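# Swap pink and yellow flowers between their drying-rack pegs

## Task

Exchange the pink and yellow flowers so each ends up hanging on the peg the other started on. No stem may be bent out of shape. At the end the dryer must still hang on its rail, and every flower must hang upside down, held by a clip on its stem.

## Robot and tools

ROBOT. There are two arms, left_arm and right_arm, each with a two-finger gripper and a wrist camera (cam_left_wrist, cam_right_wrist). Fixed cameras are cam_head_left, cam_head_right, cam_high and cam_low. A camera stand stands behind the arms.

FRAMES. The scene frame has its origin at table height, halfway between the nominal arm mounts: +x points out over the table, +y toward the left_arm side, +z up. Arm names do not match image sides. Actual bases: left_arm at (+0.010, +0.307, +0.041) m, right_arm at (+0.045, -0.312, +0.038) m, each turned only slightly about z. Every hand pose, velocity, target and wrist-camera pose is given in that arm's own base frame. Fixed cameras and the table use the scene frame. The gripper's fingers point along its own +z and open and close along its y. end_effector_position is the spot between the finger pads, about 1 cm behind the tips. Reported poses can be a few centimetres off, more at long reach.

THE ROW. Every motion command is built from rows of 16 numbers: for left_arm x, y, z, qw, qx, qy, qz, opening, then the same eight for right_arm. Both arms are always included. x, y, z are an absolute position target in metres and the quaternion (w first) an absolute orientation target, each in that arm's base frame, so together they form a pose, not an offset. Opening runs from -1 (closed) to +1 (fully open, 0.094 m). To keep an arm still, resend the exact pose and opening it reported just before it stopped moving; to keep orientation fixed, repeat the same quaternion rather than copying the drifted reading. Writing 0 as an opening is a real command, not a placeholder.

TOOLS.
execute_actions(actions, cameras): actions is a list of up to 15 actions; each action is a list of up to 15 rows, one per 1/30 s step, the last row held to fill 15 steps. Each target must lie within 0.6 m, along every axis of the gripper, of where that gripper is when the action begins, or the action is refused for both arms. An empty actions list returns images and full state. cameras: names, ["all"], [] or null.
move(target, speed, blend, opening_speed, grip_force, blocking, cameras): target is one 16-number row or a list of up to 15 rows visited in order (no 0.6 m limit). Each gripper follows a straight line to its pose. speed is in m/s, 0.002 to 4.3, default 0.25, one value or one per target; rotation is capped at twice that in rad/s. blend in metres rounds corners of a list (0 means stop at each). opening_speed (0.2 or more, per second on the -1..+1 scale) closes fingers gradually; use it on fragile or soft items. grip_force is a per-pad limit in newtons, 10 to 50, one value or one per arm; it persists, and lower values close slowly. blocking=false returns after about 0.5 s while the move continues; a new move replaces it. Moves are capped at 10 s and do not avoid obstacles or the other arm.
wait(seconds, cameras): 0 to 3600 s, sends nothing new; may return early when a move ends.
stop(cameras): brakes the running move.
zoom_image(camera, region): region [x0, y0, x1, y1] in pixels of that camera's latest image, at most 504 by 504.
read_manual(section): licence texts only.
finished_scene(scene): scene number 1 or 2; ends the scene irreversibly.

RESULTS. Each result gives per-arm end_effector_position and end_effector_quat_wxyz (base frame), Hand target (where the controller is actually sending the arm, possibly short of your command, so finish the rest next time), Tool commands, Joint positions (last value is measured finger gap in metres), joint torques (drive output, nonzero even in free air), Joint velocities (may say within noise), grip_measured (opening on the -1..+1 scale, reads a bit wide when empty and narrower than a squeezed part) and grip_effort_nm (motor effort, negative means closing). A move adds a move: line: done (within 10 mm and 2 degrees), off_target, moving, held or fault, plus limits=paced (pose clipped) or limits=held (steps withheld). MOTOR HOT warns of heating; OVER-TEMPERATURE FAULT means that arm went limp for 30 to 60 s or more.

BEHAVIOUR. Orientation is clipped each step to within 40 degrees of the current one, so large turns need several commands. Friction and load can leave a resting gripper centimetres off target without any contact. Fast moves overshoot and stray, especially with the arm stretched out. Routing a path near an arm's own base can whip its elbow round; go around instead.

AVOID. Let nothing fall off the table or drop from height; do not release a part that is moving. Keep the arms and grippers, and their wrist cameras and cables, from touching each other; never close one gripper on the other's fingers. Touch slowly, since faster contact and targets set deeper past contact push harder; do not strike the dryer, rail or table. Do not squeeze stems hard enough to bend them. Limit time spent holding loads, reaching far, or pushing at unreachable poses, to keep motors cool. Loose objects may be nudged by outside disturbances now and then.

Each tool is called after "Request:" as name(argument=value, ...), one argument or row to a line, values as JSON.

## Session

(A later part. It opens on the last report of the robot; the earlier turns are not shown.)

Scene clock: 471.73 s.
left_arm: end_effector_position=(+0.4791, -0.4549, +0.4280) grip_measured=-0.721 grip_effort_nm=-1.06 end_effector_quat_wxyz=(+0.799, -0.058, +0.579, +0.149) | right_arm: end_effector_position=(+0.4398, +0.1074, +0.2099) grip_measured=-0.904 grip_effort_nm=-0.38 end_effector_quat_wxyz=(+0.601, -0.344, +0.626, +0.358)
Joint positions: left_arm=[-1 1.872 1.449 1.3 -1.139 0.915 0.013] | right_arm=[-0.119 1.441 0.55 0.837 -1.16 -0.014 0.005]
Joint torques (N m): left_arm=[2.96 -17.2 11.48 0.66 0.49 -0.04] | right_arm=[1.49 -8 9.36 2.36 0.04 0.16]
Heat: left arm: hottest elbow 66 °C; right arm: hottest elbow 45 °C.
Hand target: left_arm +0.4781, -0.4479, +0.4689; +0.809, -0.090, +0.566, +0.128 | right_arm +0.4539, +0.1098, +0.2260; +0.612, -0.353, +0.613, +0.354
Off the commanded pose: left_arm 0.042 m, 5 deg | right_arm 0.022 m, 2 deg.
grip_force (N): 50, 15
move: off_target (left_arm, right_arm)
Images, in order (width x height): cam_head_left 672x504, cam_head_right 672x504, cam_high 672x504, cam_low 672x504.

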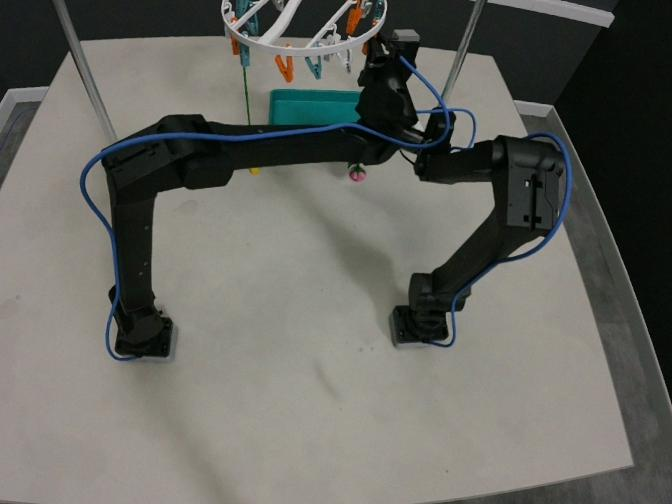

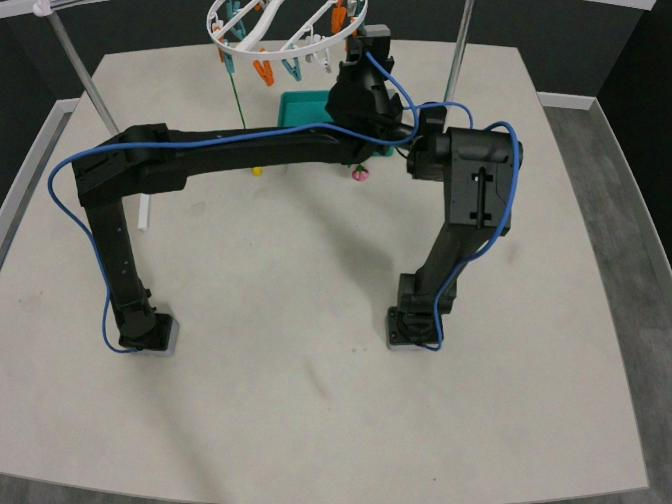

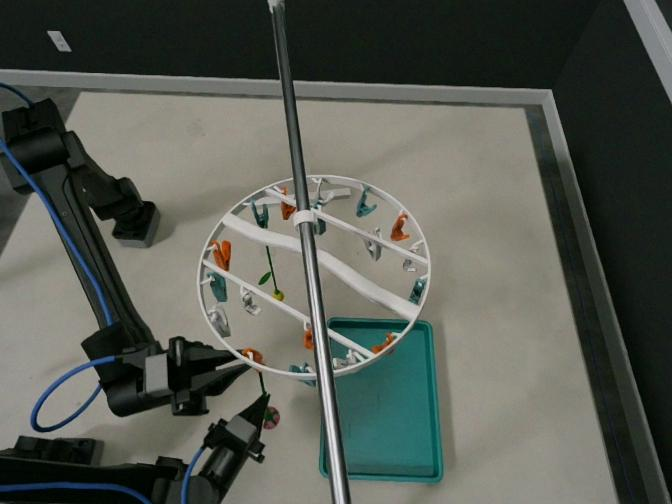

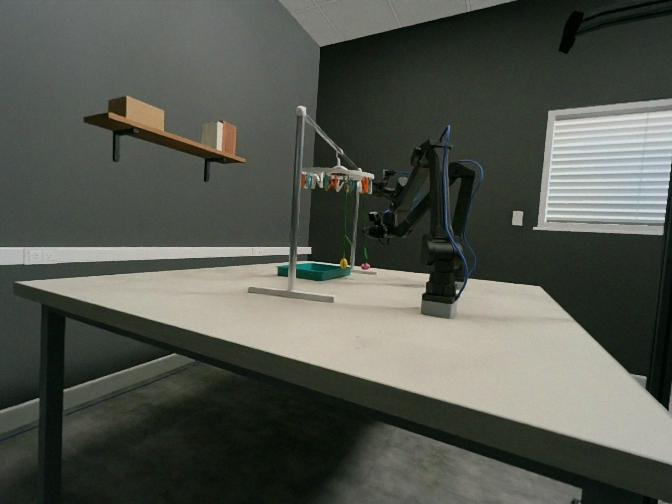

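Request:
move(
  target=[0.480,-0.450,0.470,0.8091,-0.0897,0.5665,0.1281,-0.85,0.462,0.112,0.250,0.6124,-0.3536,0.6124,0.3536,-1],
  speed=0.05,
  cameras=["cam_high","cam_low","cam_right_wrist"],
)

Request:
zoom_image(
  camera="cam_high",
  region=[235, 340, 285, 400],
)

Request:
zoom_image(
  camera="cam_low",
  region=[340, 165, 390, 225],
)

Scene clock: 491.33 s.
left_arm: end_effector_position=(+0.4791, -0.4549, +0.4280) grip_measured=-0.721 grip_effort_nm=-1.06 end_effector_quat_wxyz=(+0.799, -0.058, +0.579, +0.149) | right_arm: end_effector_position=(+0.4496, +0.1085, +0.2281) grip_measured=-0.904 grip_effort_nm=-0.39 end_effector_quat_wxyz=(+0.602, -0.344, +0.626, +0.358)
Joint positions: left_arm=[-1 1.872 1.449 1.3 -1.139 0.915 0.013] | right_arm=[-0.113 1.415 0.591 0.777 -1.152 -0.008 0.005]
Joint torques (N m): left_arm=[2.9 -17.14 11.48 0.65 0.49 -0.04] | right_arm=[1.44 -9.99 9.85 1.37 0.05 0.14]
Heat: left arm: hottest elbow 66 °C; right arm: hottest elbow 45 °C.
Hand target: left_arm +0.4781, -0.4479, +0.4689; +0.809, -0.090, +0.566, +0.128 | right_arm +0.4608, +0.1118, +0.2501; +0.613, -0.353, +0.612, +0.354
Off the commanded pose: left_arm 0.042 m, 5 deg | right_arm 0.025 m, 2 deg.
grip_force (N): 50, 15
move: off_target (left_arm, right_arm)
cam_right_wrist: T_world_to_cam=[[0.86443, -0.50209, -0.02579, -0.32931], [-0.23738, -0.36239, -0.90129, 0.3919], [0.44318, 0.78522, -0.43245, -0.09697]] pos_world=[0.42067, 0.05282, 0.30279]

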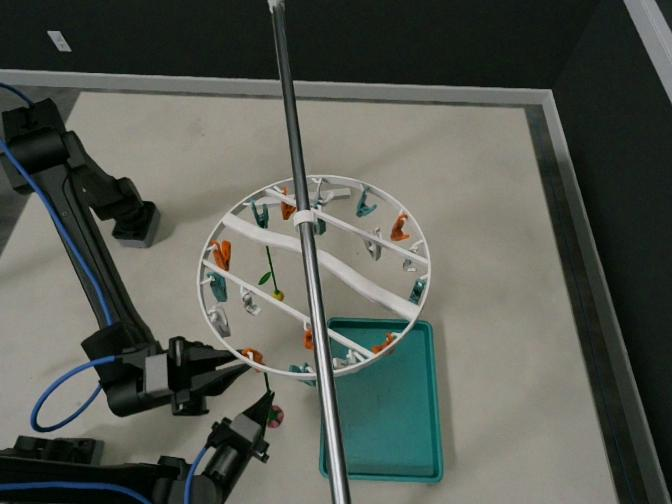

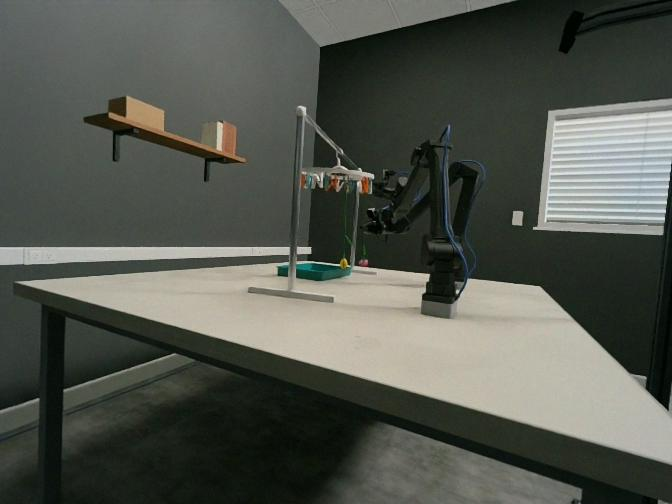

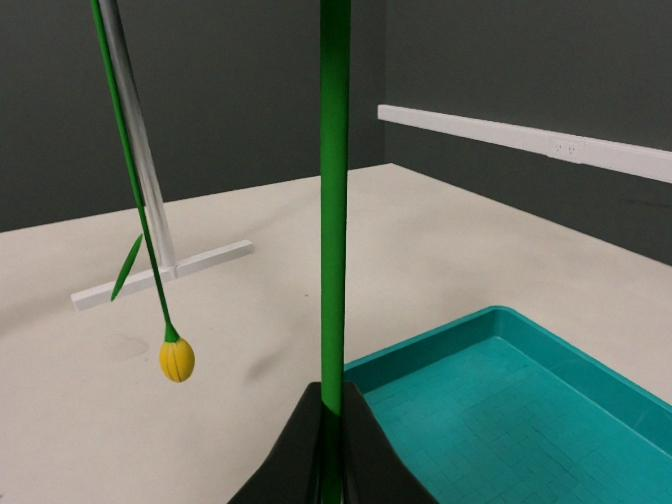

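Scaled by 8.400 from the camera's image (finer frame: 960x720).

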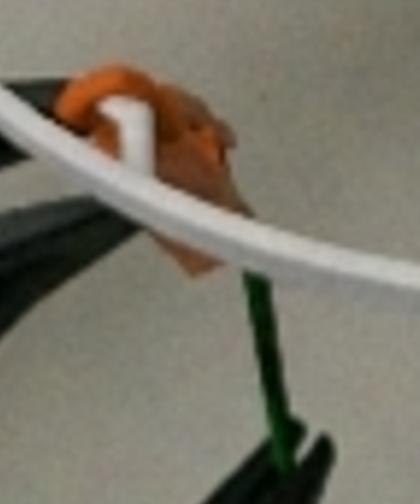

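Scaled by 8.400 from the camera's image (finer frame: 960x720).

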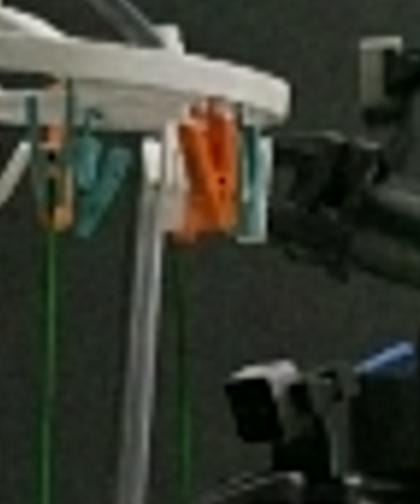

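Request:
move(
  target=[0.480,-0.450,0.470,0.8091,-0.0897,0.5665,0.1281,-0.85,0.458,0.112,0.264,0.6124,-0.3536,0.6124,0.3536,-1],
  speed=0.04,
  cameras=["cam_high","cam_low"],
)

Request:
zoom_image(
  camera="cam_high",
  region=[235, 340, 285, 400],
)

Request:
zoom_image(
  camera="cam_low",
  region=[340, 165, 390, 225],
)

Scene clock: 504.17 s.
left_arm: end_effector_position=(+0.4792, -0.4552, +0.4290) grip_measured=-0.721 grip_effort_nm=-1.06 end_effector_quat_wxyz=(+0.800, -0.058, +0.579, +0.149) | right_arm: end_effector_position=(+0.4450, +0.1090, +0.2376) grip_measured=-0.904 grip_effort_nm=-0.39 end_effector_quat_wxyz=(+0.599, -0.342, +0.628, +0.360)
Joint positions: left_arm=[-1 1.872 1.451 1.3 -1.138 0.915 0.013] | right_arm=[-0.113 1.374 0.591 0.727 -1.152 -0.008 0.005]
Joint torques (N m): left_arm=[2.9 -17.14 11.41 0.62 0.45 -0.04] | right_arm=[1.32 -9.82 10.48 1.33 -0.02 0.12]
Heat: left arm: hottest elbow 67 °C; right arm: hottest elbow 44 °C.
Hand target: left_arm +0.4782, -0.4480, +0.4689; +0.809, -0.090, +0.566, +0.128 | right_arm +0.4565, +0.1118, +0.2642; +0.613, -0.353, +0.612, +0.354
Off the commanded pose: left_arm 0.041 m, 5 deg | right_arm 0.030 m, 3 deg.
grip_force (N): 50, 15
move: off_target (left_arm, right_arm)

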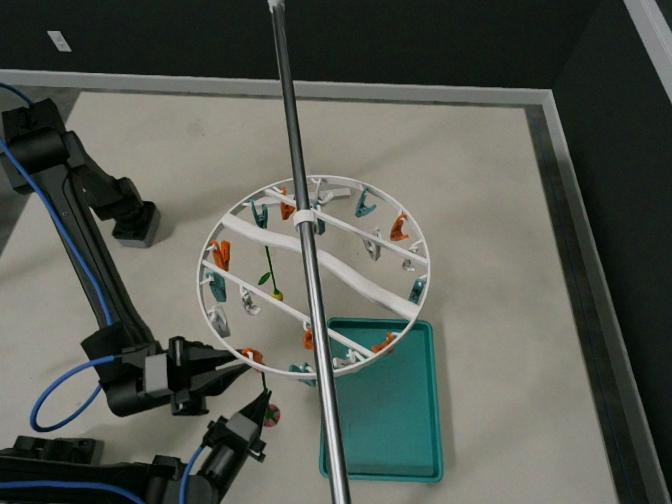

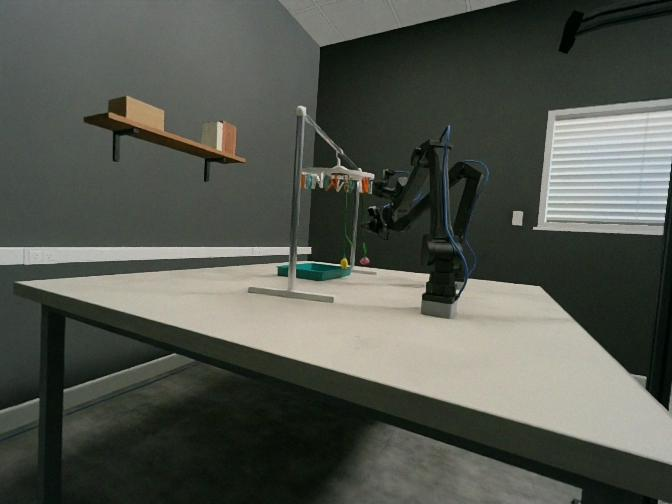

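Scaled by 8.400 from the camera's image (finer frame: 960x720).

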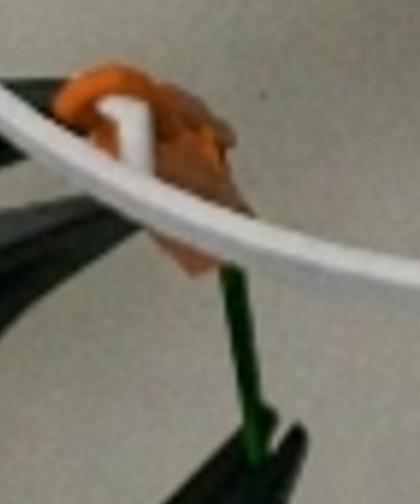

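Scaled by 8.400 from the camera's image (finer frame: 960x720).

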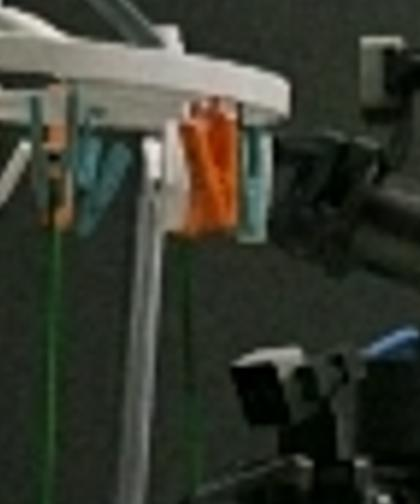

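Request:
move(
  target=[
    [0.480,-0.450,0.470,0.8091,-0.0897,0.5665,0.1281,-0.85,0.458,0.112,0.240,0.6124,-0.3536,0.6124,0.3536,-1],
    [0.480,-0.450,0.470,0.8091,-0.0897,0.5665,0.1281,-0.85,0.458,0.121,0.258,0.6124,-0.3536,0.6124,0.3536,-1],
  ],
  speed=0.04,
  cameras=["cam_high","cam_low"],
)

Request:
zoom_image(
  camera="cam_high",
  region=[235, 340, 285, 400],
)

Request:
zoom_image(
  camera="cam_low",
  region=[340, 165, 390, 225],
)

Scene clock: 518.17 s.
left_arm: end_effector_position=(+0.4792, -0.4552, +0.4290) grip_measured=-0.721 grip_effort_nm=-1.06 end_effector_quat_wxyz=(+0.800, -0.058, +0.579, +0.149) | right_arm: end_effector_position=(+0.4470, +0.1174, +0.2364) grip_measured=-0.904 grip_effort_nm=-0.39 end_effector_quat_wxyz=(+0.602, -0.345, +0.625, +0.358)
Joint positions: left_arm=[-1 1.872 1.451 1.3 -1.138 0.915 0.013] | right_arm=[-0.089 1.384 0.591 0.748 -1.129 -0.008 0.005]
Joint torques (N m): left_arm=[2.9 -17.14 11.4 0.62 0.44 -0.04] | right_arm=[1.55 -9.82 9.8 1.33 0.04 0.12]
Heat: left arm: hottest elbow 65 °C; right arm: hottest elbow 44 °C.
Hand target: left_arm +0.4782, -0.4480, +0.4689; +0.809, -0.090, +0.566, +0.128 | right_arm +0.4569, +0.1209, +0.2581; +0.613, -0.353, +0.612, +0.354
Off the commanded pose: left_arm 0.041 m, 5 deg | right_arm 0.024 m, 2 deg.
grip_force (N): 50, 15
move: off_target (left_arm, right_arm)

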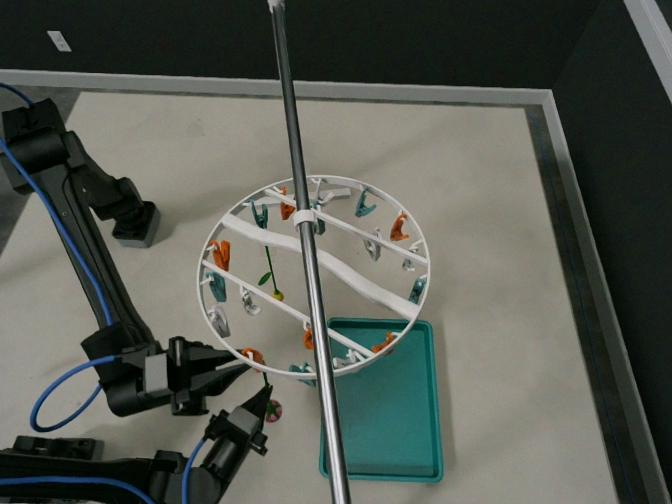

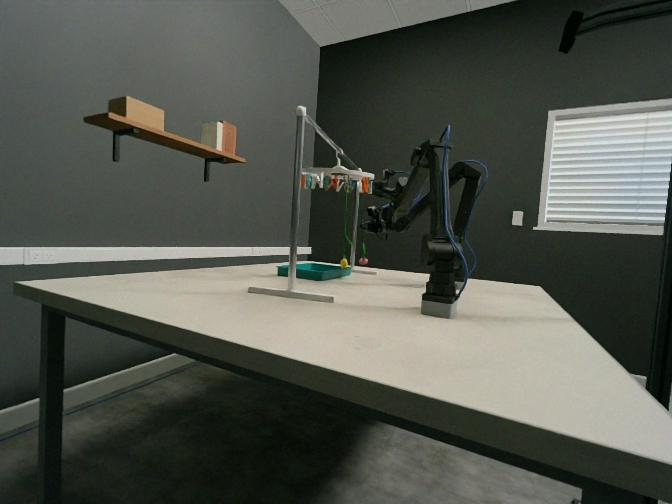

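Scaled by 8.400 from the camera's image (finer frame: 960x720).

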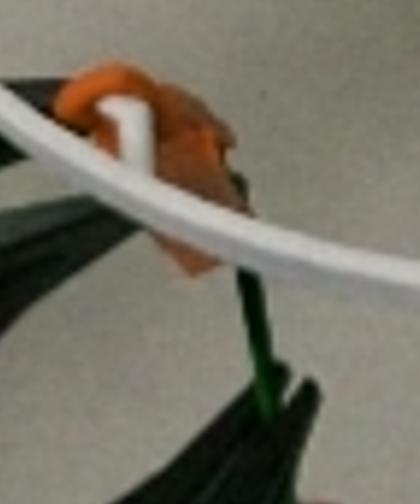

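Scaled by 8.400 from the camera's image (finer frame: 960x720).

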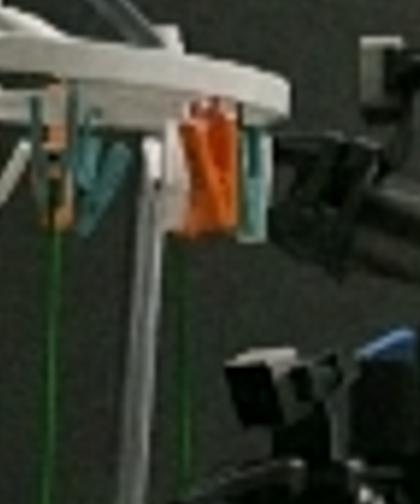

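Request:
move(
  target=[
    [0.480,-0.450,0.470,0.8091,-0.0897,0.5665,0.1281,-0.85,0.458,0.108,0.240,0.6124,-0.3536,0.6124,0.3536,-1],
    [0.480,-0.450,0.470,0.8091,-0.0897,0.5665,0.1281,-0.85,0.458,0.112,0.262,0.6124,-0.3536,0.6124,0.3536,-1],
  ],
  speed=0.04,
  cameras=["cam_high","cam_low"],
)

Request:
zoom_image(
  camera="cam_high",
  region=[235, 340, 285, 400],
)

Request:
zoom_image(
  camera="cam_low",
  region=[340, 165, 390, 225],
)

Scene clock: 530.60 s.
left_arm: end_effector_position=(+0.4792, -0.4552, +0.4290) grip_measured=-0.721 grip_effort_nm=-1.06 end_effector_quat_wxyz=(+0.800, -0.058, +0.579, +0.149) | right_arm: end_effector_position=(+0.4441, +0.1130, +0.2378) grip_measured=-0.904 grip_effort_nm=-0.39 end_effector_quat_wxyz=(+0.599, -0.346, +0.625, +0.362)
Joint positions: left_arm=[-1 1.872 1.451 1.3 -1.138 0.915 0.013] | right_arm=[-0.104 1.376 0.591 0.733 -1.153 -0.008 0.005]
Joint torques (N m): left_arm=[2.9 -17.2 11.4 0.64 0.45 -0.04] | right_arm=[0.73 -9.64 10.33 1.36 0.05 0.14]
Heat: left arm: hottest elbow 65 °C; right arm: hottest elbow 44 °C.
Hand target: left_arm +0.4782, -0.4480, +0.4689; +0.809, -0.090, +0.566, +0.128 | right_arm +0.4566, +0.1119, +0.2622; +0.613, -0.353, +0.612, +0.354
Off the commanded pose: left_arm 0.041 m, 5 deg | right_arm 0.028 m, 3 deg.
grip_force (N): 50, 15
move: off_target (left_arm, right_arm)

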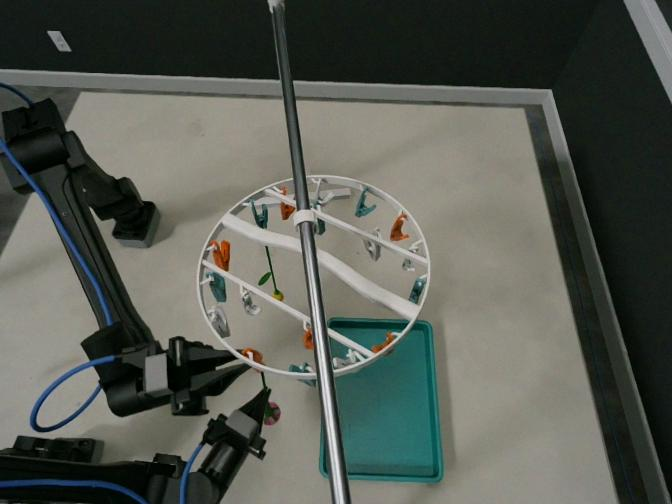

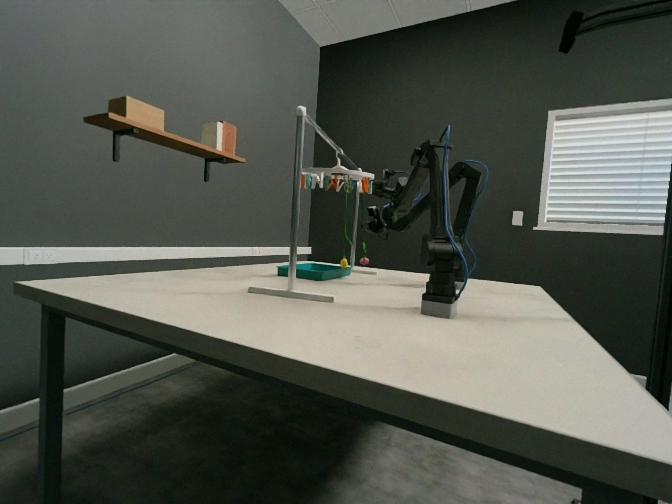

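Scaled by 8.400 from the camera's image (finer frame: 960x720).

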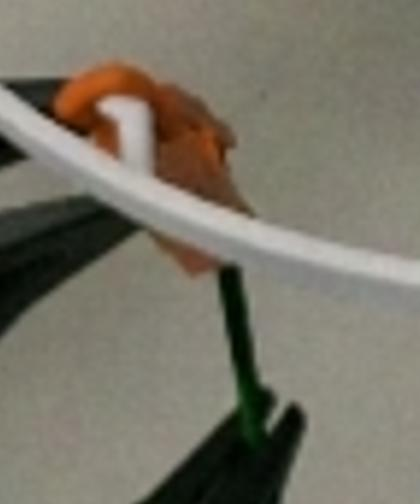

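Scaled by 8.400 from the camera's image (finer frame: 960x720).

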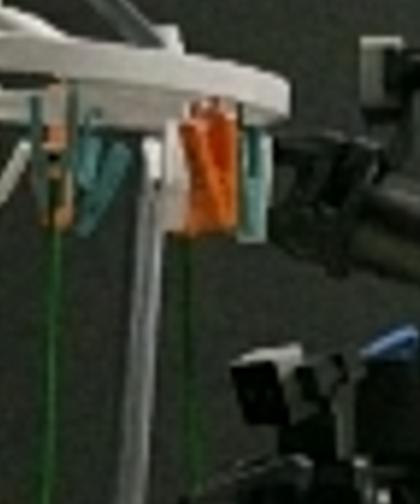

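Request:
move(
  target=[0.480,-0.450,0.470,0.8091,-0.0897,0.5665,0.1281,-0.85,0.458,0.112,0.275,0.6124,-0.3536,0.6124,0.3536,-1],
  speed=0.03,
  cameras=["cam_high","cam_low"],
)

Request:
zoom_image(
  camera="cam_high",
  region=[235, 340, 285, 400],
)

Request:
zoom_image(
  camera="cam_low",
  region=[340, 165, 390, 225],
)

Scene clock: 534.43 s.
left_arm: end_effector_position=(+0.4792, -0.4552, +0.4290) grip_measured=-0.721 grip_effort_nm=-1.06 end_effector_quat_wxyz=(+0.800, -0.058, +0.579, +0.149) | right_arm: end_effector_position=(+0.4449, +0.1129, +0.2502) grip_measured=-0.904 grip_effort_nm=-0.39 end_effector_quat_wxyz=(+0.599, -0.346, +0.625, +0.362)
Joint positions: left_arm=[-1 1.872 1.451 1.3 -1.138 0.915 0.013] | right_arm=[-0.104 1.346 0.608 0.687 -1.153 -0.008 0.005]
Joint torques (N m): left_arm=[2.84 -17.14 11.4 0.64 0.45 -0.04] | right_arm=[0.62 -9.47 10.62 1.31 0.04 0.12]
Heat: left arm: hottest elbow 64 °C; right arm: hottest elbow 44 °C.
Hand target: left_arm +0.4782, -0.4480, +0.4689; +0.809, -0.090, +0.566, +0.128 | right_arm +0.4566, +0.1119, +0.2752; +0.613, -0.353, +0.612, +0.354
Off the commanded pose: left_arm 0.041 m, 5 deg | right_arm 0.028 m, 3 deg.
grip_force (N): 50, 15
move: off_target (left_arm, right_arm)

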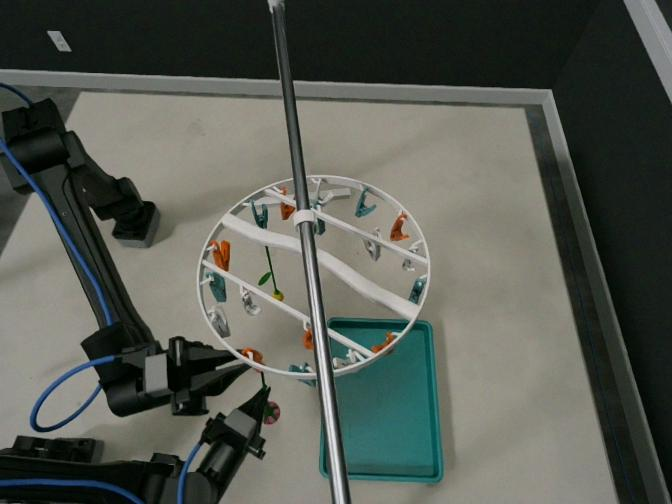

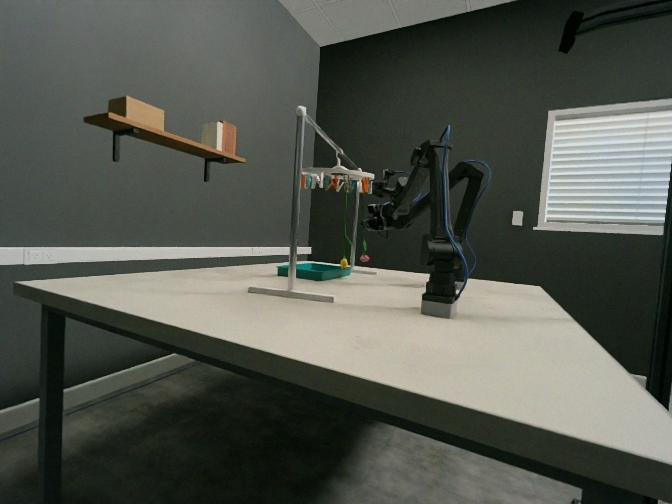

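Scaled by 8.400 from the camera's image (finer frame: 960x720).

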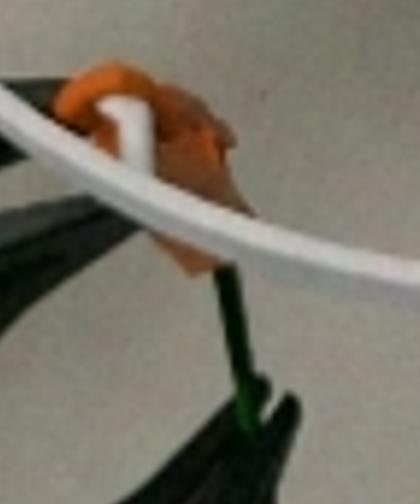

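Scaled by 8.400 from the camera's image (finer frame: 960x720).

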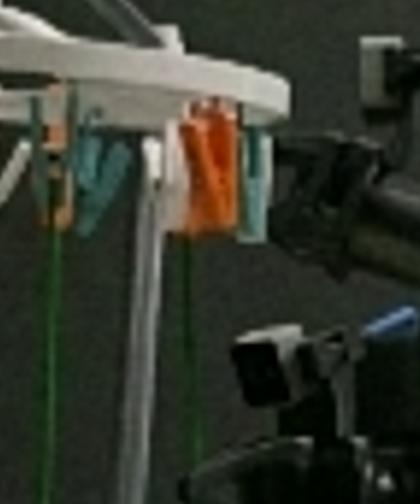

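Request:
move(
  target=[0.480,-0.450,0.470,0.8091,-0.0897,0.5665,0.1281,-0.85,0.458,0.112,0.284,0.6124,-0.3536,0.6124,0.3536,-1],
  speed=0.03,
  cameras=["cam_high","cam_low"],
)

Request:
zoom_image(
  camera="cam_high",
  region=[235, 340, 285, 400],
)

Scene clock: 539.60 s.
left_arm: end_effector_position=(+0.4791, -0.4552, +0.4291) grip_measured=-0.721 grip_effort_nm=-1.06 end_effector_quat_wxyz=(+0.800, -0.058, +0.579, +0.149) | right_arm: end_effector_position=(+0.4447, +0.1129, +0.2569) grip_measured=-0.904 grip_effort_nm=-0.39 end_effector_quat_wxyz=(+0.597, -0.345, +0.626, +0.363)
Joint positions: left_arm=[-1 1.872 1.451 1.3 -1.137 0.915 0.013] | right_arm=[-0.104 1.328 0.616 0.656 -1.153 -0.008 0.005]
Joint torques (N m): left_arm=[2.96 -17.14 11.41 0.65 0.44 -0.04] | right_arm=[0.79 -9.52 10.95 1.39 0.04 0.12]
Heat: left arm: hottest elbow 64 °C; right arm: hottest elbow 45 °C.
Hand target: left_arm +0.4782, -0.4481, +0.4689; +0.809, -0.090, +0.566, +0.128 | right_arm +0.4564, +0.1119, +0.2839; +0.612, -0.353, +0.612, +0.354
Off the commanded pose: left_arm 0.041 m, 5 deg | right_arm 0.030 m, 3 deg.
grip_force (N): 50, 15
move: off_target (left_arm, right_arm)

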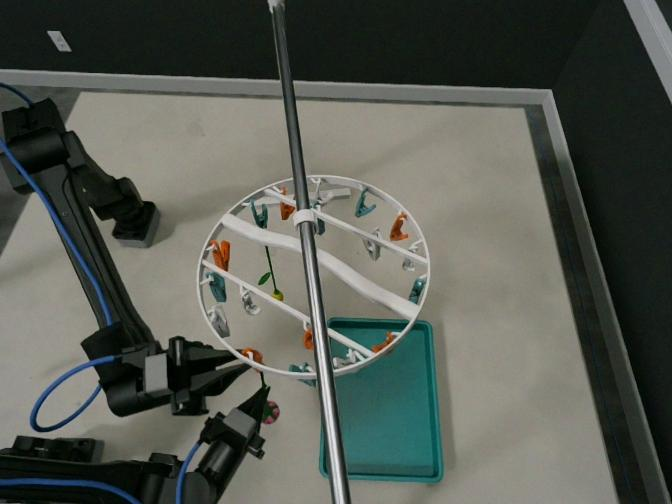

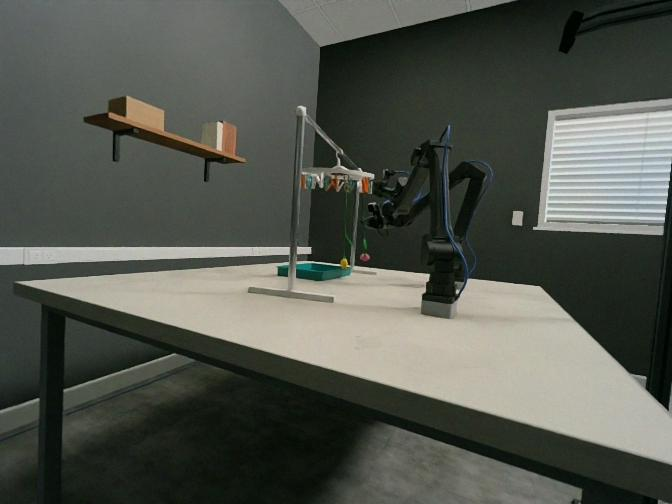

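Scaled by 8.400 from the camera's image (finer frame: 960x720).

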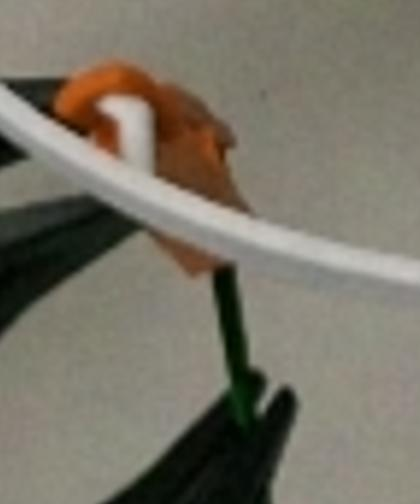

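Good. Release test.

Request:
move(
  target=[0.480,-0.450,0.470,0.8091,-0.0897,0.5665,0.1281,-0.2,0.458,0.112,0.284,0.6124,-0.3536,0.6124,0.3536,-1],
  opening_speed=0.3,
  cameras=["cam_high","cam_left_wrist","cam_low"],
)

Request:
zoom_image(
  camera="cam_high",
  region=[235, 340, 285, 400],
)

Request:
zoom_image(
  camera="cam_low",
  region=[340, 165, 390, 225],
)

Scene clock: 544.07 s.
left_arm: end_effector_position=(+0.4787, -0.4545, +0.4307) grip_measured=-0.203 grip_effort_nm=0.06 end_effector_quat_wxyz=(+0.800, -0.059, +0.578, +0.148) | right_arm: end_effector_position=(+0.4449, +0.1129, +0.2576) grip_measured=-0.904 grip_effort_nm=-0.39 end_effector_quat_wxyz=(+0.598, -0.345, +0.626, +0.363)
Joint positions: left_arm=[-1 1.87 1.451 1.3 -1.138 0.915 0.037] | right_arm=[-0.104 1.327 0.618 0.656 -1.153 -0.008 0.005]
Joint torques (N m): left_arm=[2.9 -16.97 11.43 0.61 0.46 -0.04] | right_arm=[0.5 -9.47 10.89 1.29 0.03 0.11]
Heat: left arm: hottest elbow 64 °C; right arm: hottest elbow 46 °C.
Hand target: left_arm +0.4781, -0.4481, +0.4692; +0.809, -0.090, +0.566, +0.128 | right_arm +0.4564, +0.1119, +0.2841; +0.613, -0.354, +0.612, +0.354
Off the commanded pose: left_arm 0.040 m, 5 deg | right_arm 0.030 m, 3 deg.
grip_force (N): 50, 15
move: off_target (left_arm, right_arm)
cam_left_wrist: T_world_to_cam=[[0.31366, -0.94546, -0.08789, -0.54209], [-0.12484, 0.0507, -0.99088, 0.54739], [0.94129, 0.32177, -0.10213, -0.16804]] pos_world=[0.39654, -0.4862, 0.47759]
Images, in order (width x height): cam_high 672x504, cam_low 672x504, cam_left_wrist 672x504.

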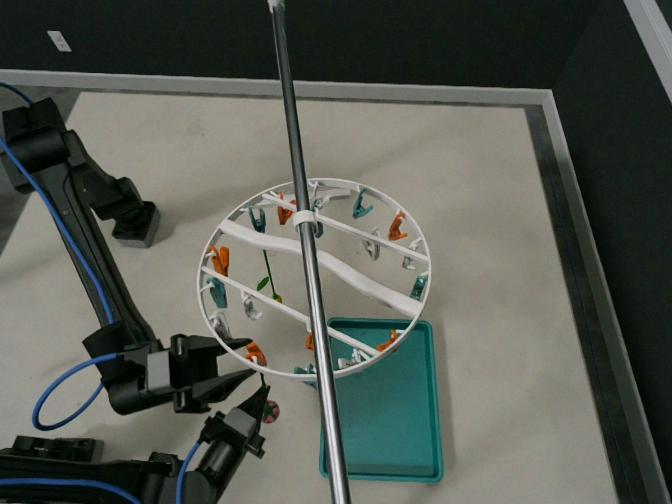

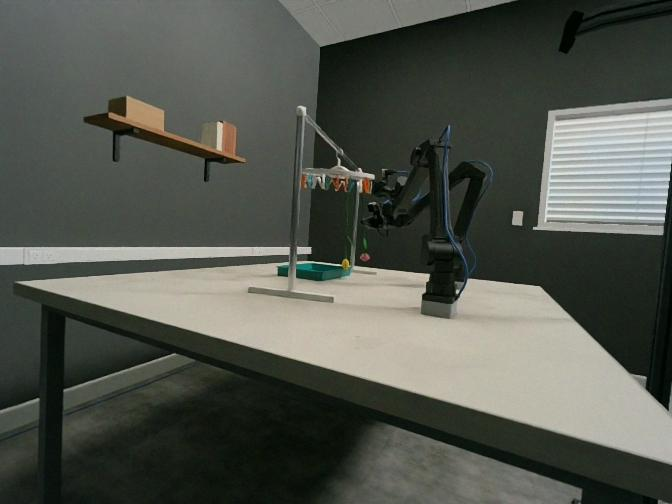

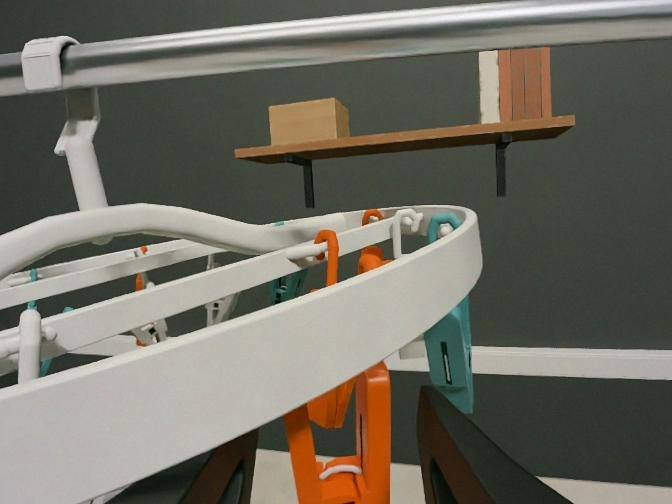

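Scaled by 8.400 from the camera's image (finer frame: 960x720).

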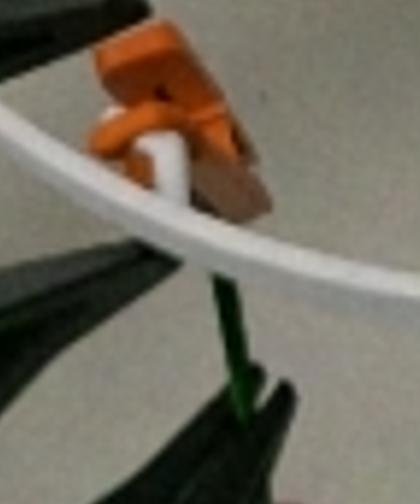

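Scaled by 8.400 from the camera's image (finer frame: 960x720).

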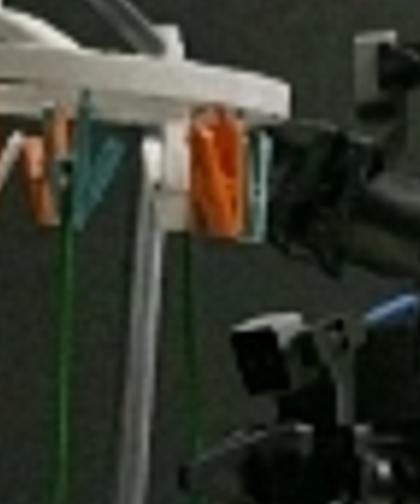

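Request:
move(
  target=[
    [0.480,-0.450,0.470,0.8091,-0.0897,0.5665,0.1281,0.2,0.458,0.112,0.284,0.6124,-0.3536,0.6124,0.3536,-1],
    [0.40,-0.463,0.42,0.8091,-0.0897,0.5665,0.1281,0.2,0.458,0.112,0.284,0.6124,-0.3536,0.6124,0.3536,-1],
  ],
  opening_speed=0.5,
  speed=0.1,
  cameras=["cam_left_wrist"],
)

Request:
zoom_image(
  camera="cam_left_wrist",
  region=[290, 170, 470, 400],
)

Scene clock: 549.43 s.
left_arm: end_effector_position=(+0.4128, -0.4767, +0.3974) grip_measured=+0.198 grip_effort_nm=0.06 end_effector_quat_wxyz=(+0.790, -0.032, +0.594, +0.149) | right_arm: end_effector_position=(+0.4446, +0.1129, +0.2585) grip_measured=-0.904 grip_effort_nm=-0.39 end_effector_quat_wxyz=(+0.599, -0.346, +0.625, +0.362)
Joint positions: left_arm=[-1.117 1.87 1.359 1.474 -1.206 1.064 0.056] | right_arm=[-0.104 1.325 0.618 0.656 -1.153 -0.008 0.005]
Joint torques (N m): left_arm=[1.96 -16.79 7.09 4.55 0.4 0.1] | right_arm=[0.67 -9.47 10.99 1.37 0.04 0.11]
Heat: left arm: hottest elbow 64 °C; right arm: hottest elbow 47 °C.
Hand target: left_arm +0.4012, -0.4633, +0.4193; +0.802, -0.075, +0.581, +0.115 | right_arm +0.4564, +0.1119, +0.2842; +0.613, -0.354, +0.612, +0.354
Off the commanded pose: left_arm 0.029 m, 8 deg | right_arm 0.029 m, 3 deg.
joint sent to its limit (left arm) — joint 4 (wrist pitch), upper limit. The joint targets are off in orientation, not in position.
grip_force (N): 50, 15
move: off_target (left_arm, right_arm)
cam_left_wrist: T_world_to_cam=[[0.2809, -0.94973, -0.13826, -0.51383], [-0.16634, 0.0937, -0.98161, 0.54127], [0.94521, 0.29873, -0.13165, -0.10305]] pos_world=[0.33177, -0.50793, 0.44671]

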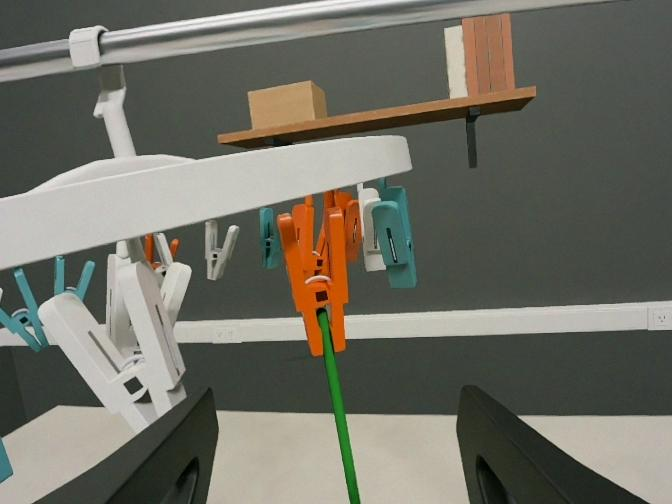

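Scaled by 2.191 from the camera's image (finer frame: 960x720).

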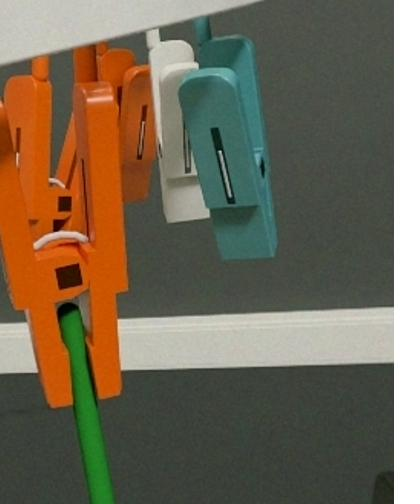

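Request:
move(
  target=[
    [0.40,-0.463,0.42,0.8091,-0.0897,0.5665,0.1281,0.2,0.458,0.112,0.284,0.6124,-0.3536,0.6124,0.3536,-0.5],
    [0.38,-0.46,0.41,0.8091,-0.0897,0.5665,0.1281,0.2,0.395,0.005,0.27,0.6124,-0.3536,0.6124,0.3536,-0.5],
  ],
  opening_speed=0.25,
  speed=0.1,
  cameras=["cam_left_wrist","cam_high","cam_low","cam_right_wrist"],
)

Request:
zoom_image(
  camera="cam_left_wrist",
  region=[250, 170, 430, 400],
)

Scene clock: 555.93 s.
left_arm: end_effector_position=(+0.3937, -0.4721, +0.3872) grip_measured=+0.198 grip_effort_nm=0.06 end_effector_quat_wxyz=(+0.783, -0.016, +0.603, +0.149) | right_arm: end_effector_position=(+0.3985, +0.0073, +0.2685) grip_measured=-0.501 grip_effort_nm=0.07 end_effector_quat_wxyz=(+0.607, -0.350, +0.615, +0.361)
Joint positions: left_arm=[-1.145 1.834 1.291 1.474 -1.226 1.063 0.056] | right_arm=[-0.43 1.269 0.585 0.656 -1.485 -0.008 0.023]
Joint torques (N m): left_arm=[1.73 -16.26 6.91 4.59 0.38 -0.12] | right_arm=[-0.03 -8.35 6.41 1.92 -0.13 -0.01]
Heat: left arm: hottest elbow 64 °C; right arm: hottest elbow 48 °C.
Hand target: left_arm +0.3812, -0.4603, +0.4093; +0.797, -0.064, +0.592, +0.106 | right_arm +0.3950, +0.0051, +0.2700; +0.612, -0.354, +0.613, +0.353
Off the commanded pose: left_arm 0.029 m, 10 deg | right_arm 0.004 m, 1 deg.
joint sent to its limit (left arm) — joint 4 (wrist pitch), upper limit. The joint targets are off in orientation, not in position.
grip_force (N): 50, 15
move: off_target (left_arm)
cam_left_wrist: T_world_to_cam=[[0.26101, -0.95092, -0.16622, -0.48744], [-0.19222, 0.11754, -0.97429, 0.54628], [0.946, 0.28625, -0.15211, -0.08604]] pos_world=[0.31363, -0.50309, 0.43812]
cam_right_wrist: T_world_to_cam=[[0.87263, -0.48827, -0.01065, -0.34243], [-0.21233, -0.35967, -0.9086, 0.37153], [0.43981, 0.79513, -0.41753, 0.01986]] pos_world=[0.36897, -0.04936, 0.34222]
Images, in order (width x height): cam_high 672x504, cam_low 672x504, cam_left_wrist 672x504, cam_right_wrist 672x504.

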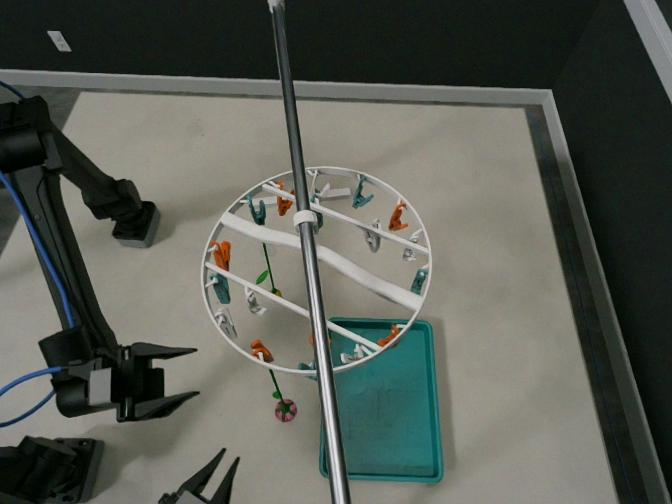

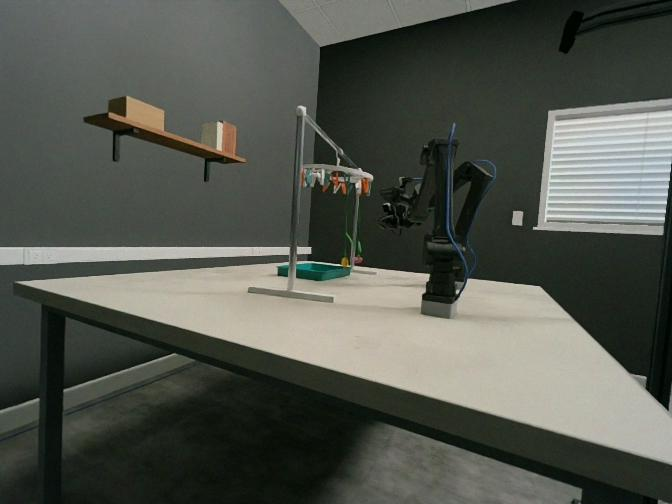

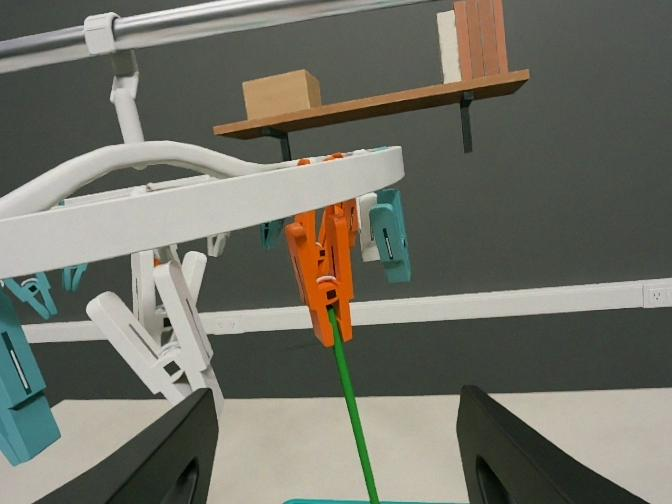

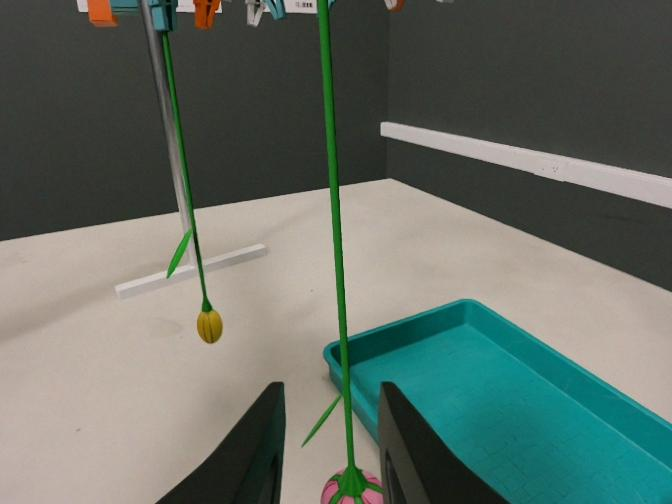

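Scaled by 2.191 from the camera's image (finer frame: 960x720).

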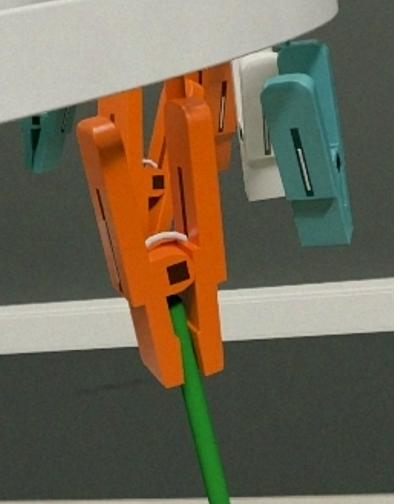

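Request:
finished_scene(
  scene=2,
)

The scene is finished: the task was done.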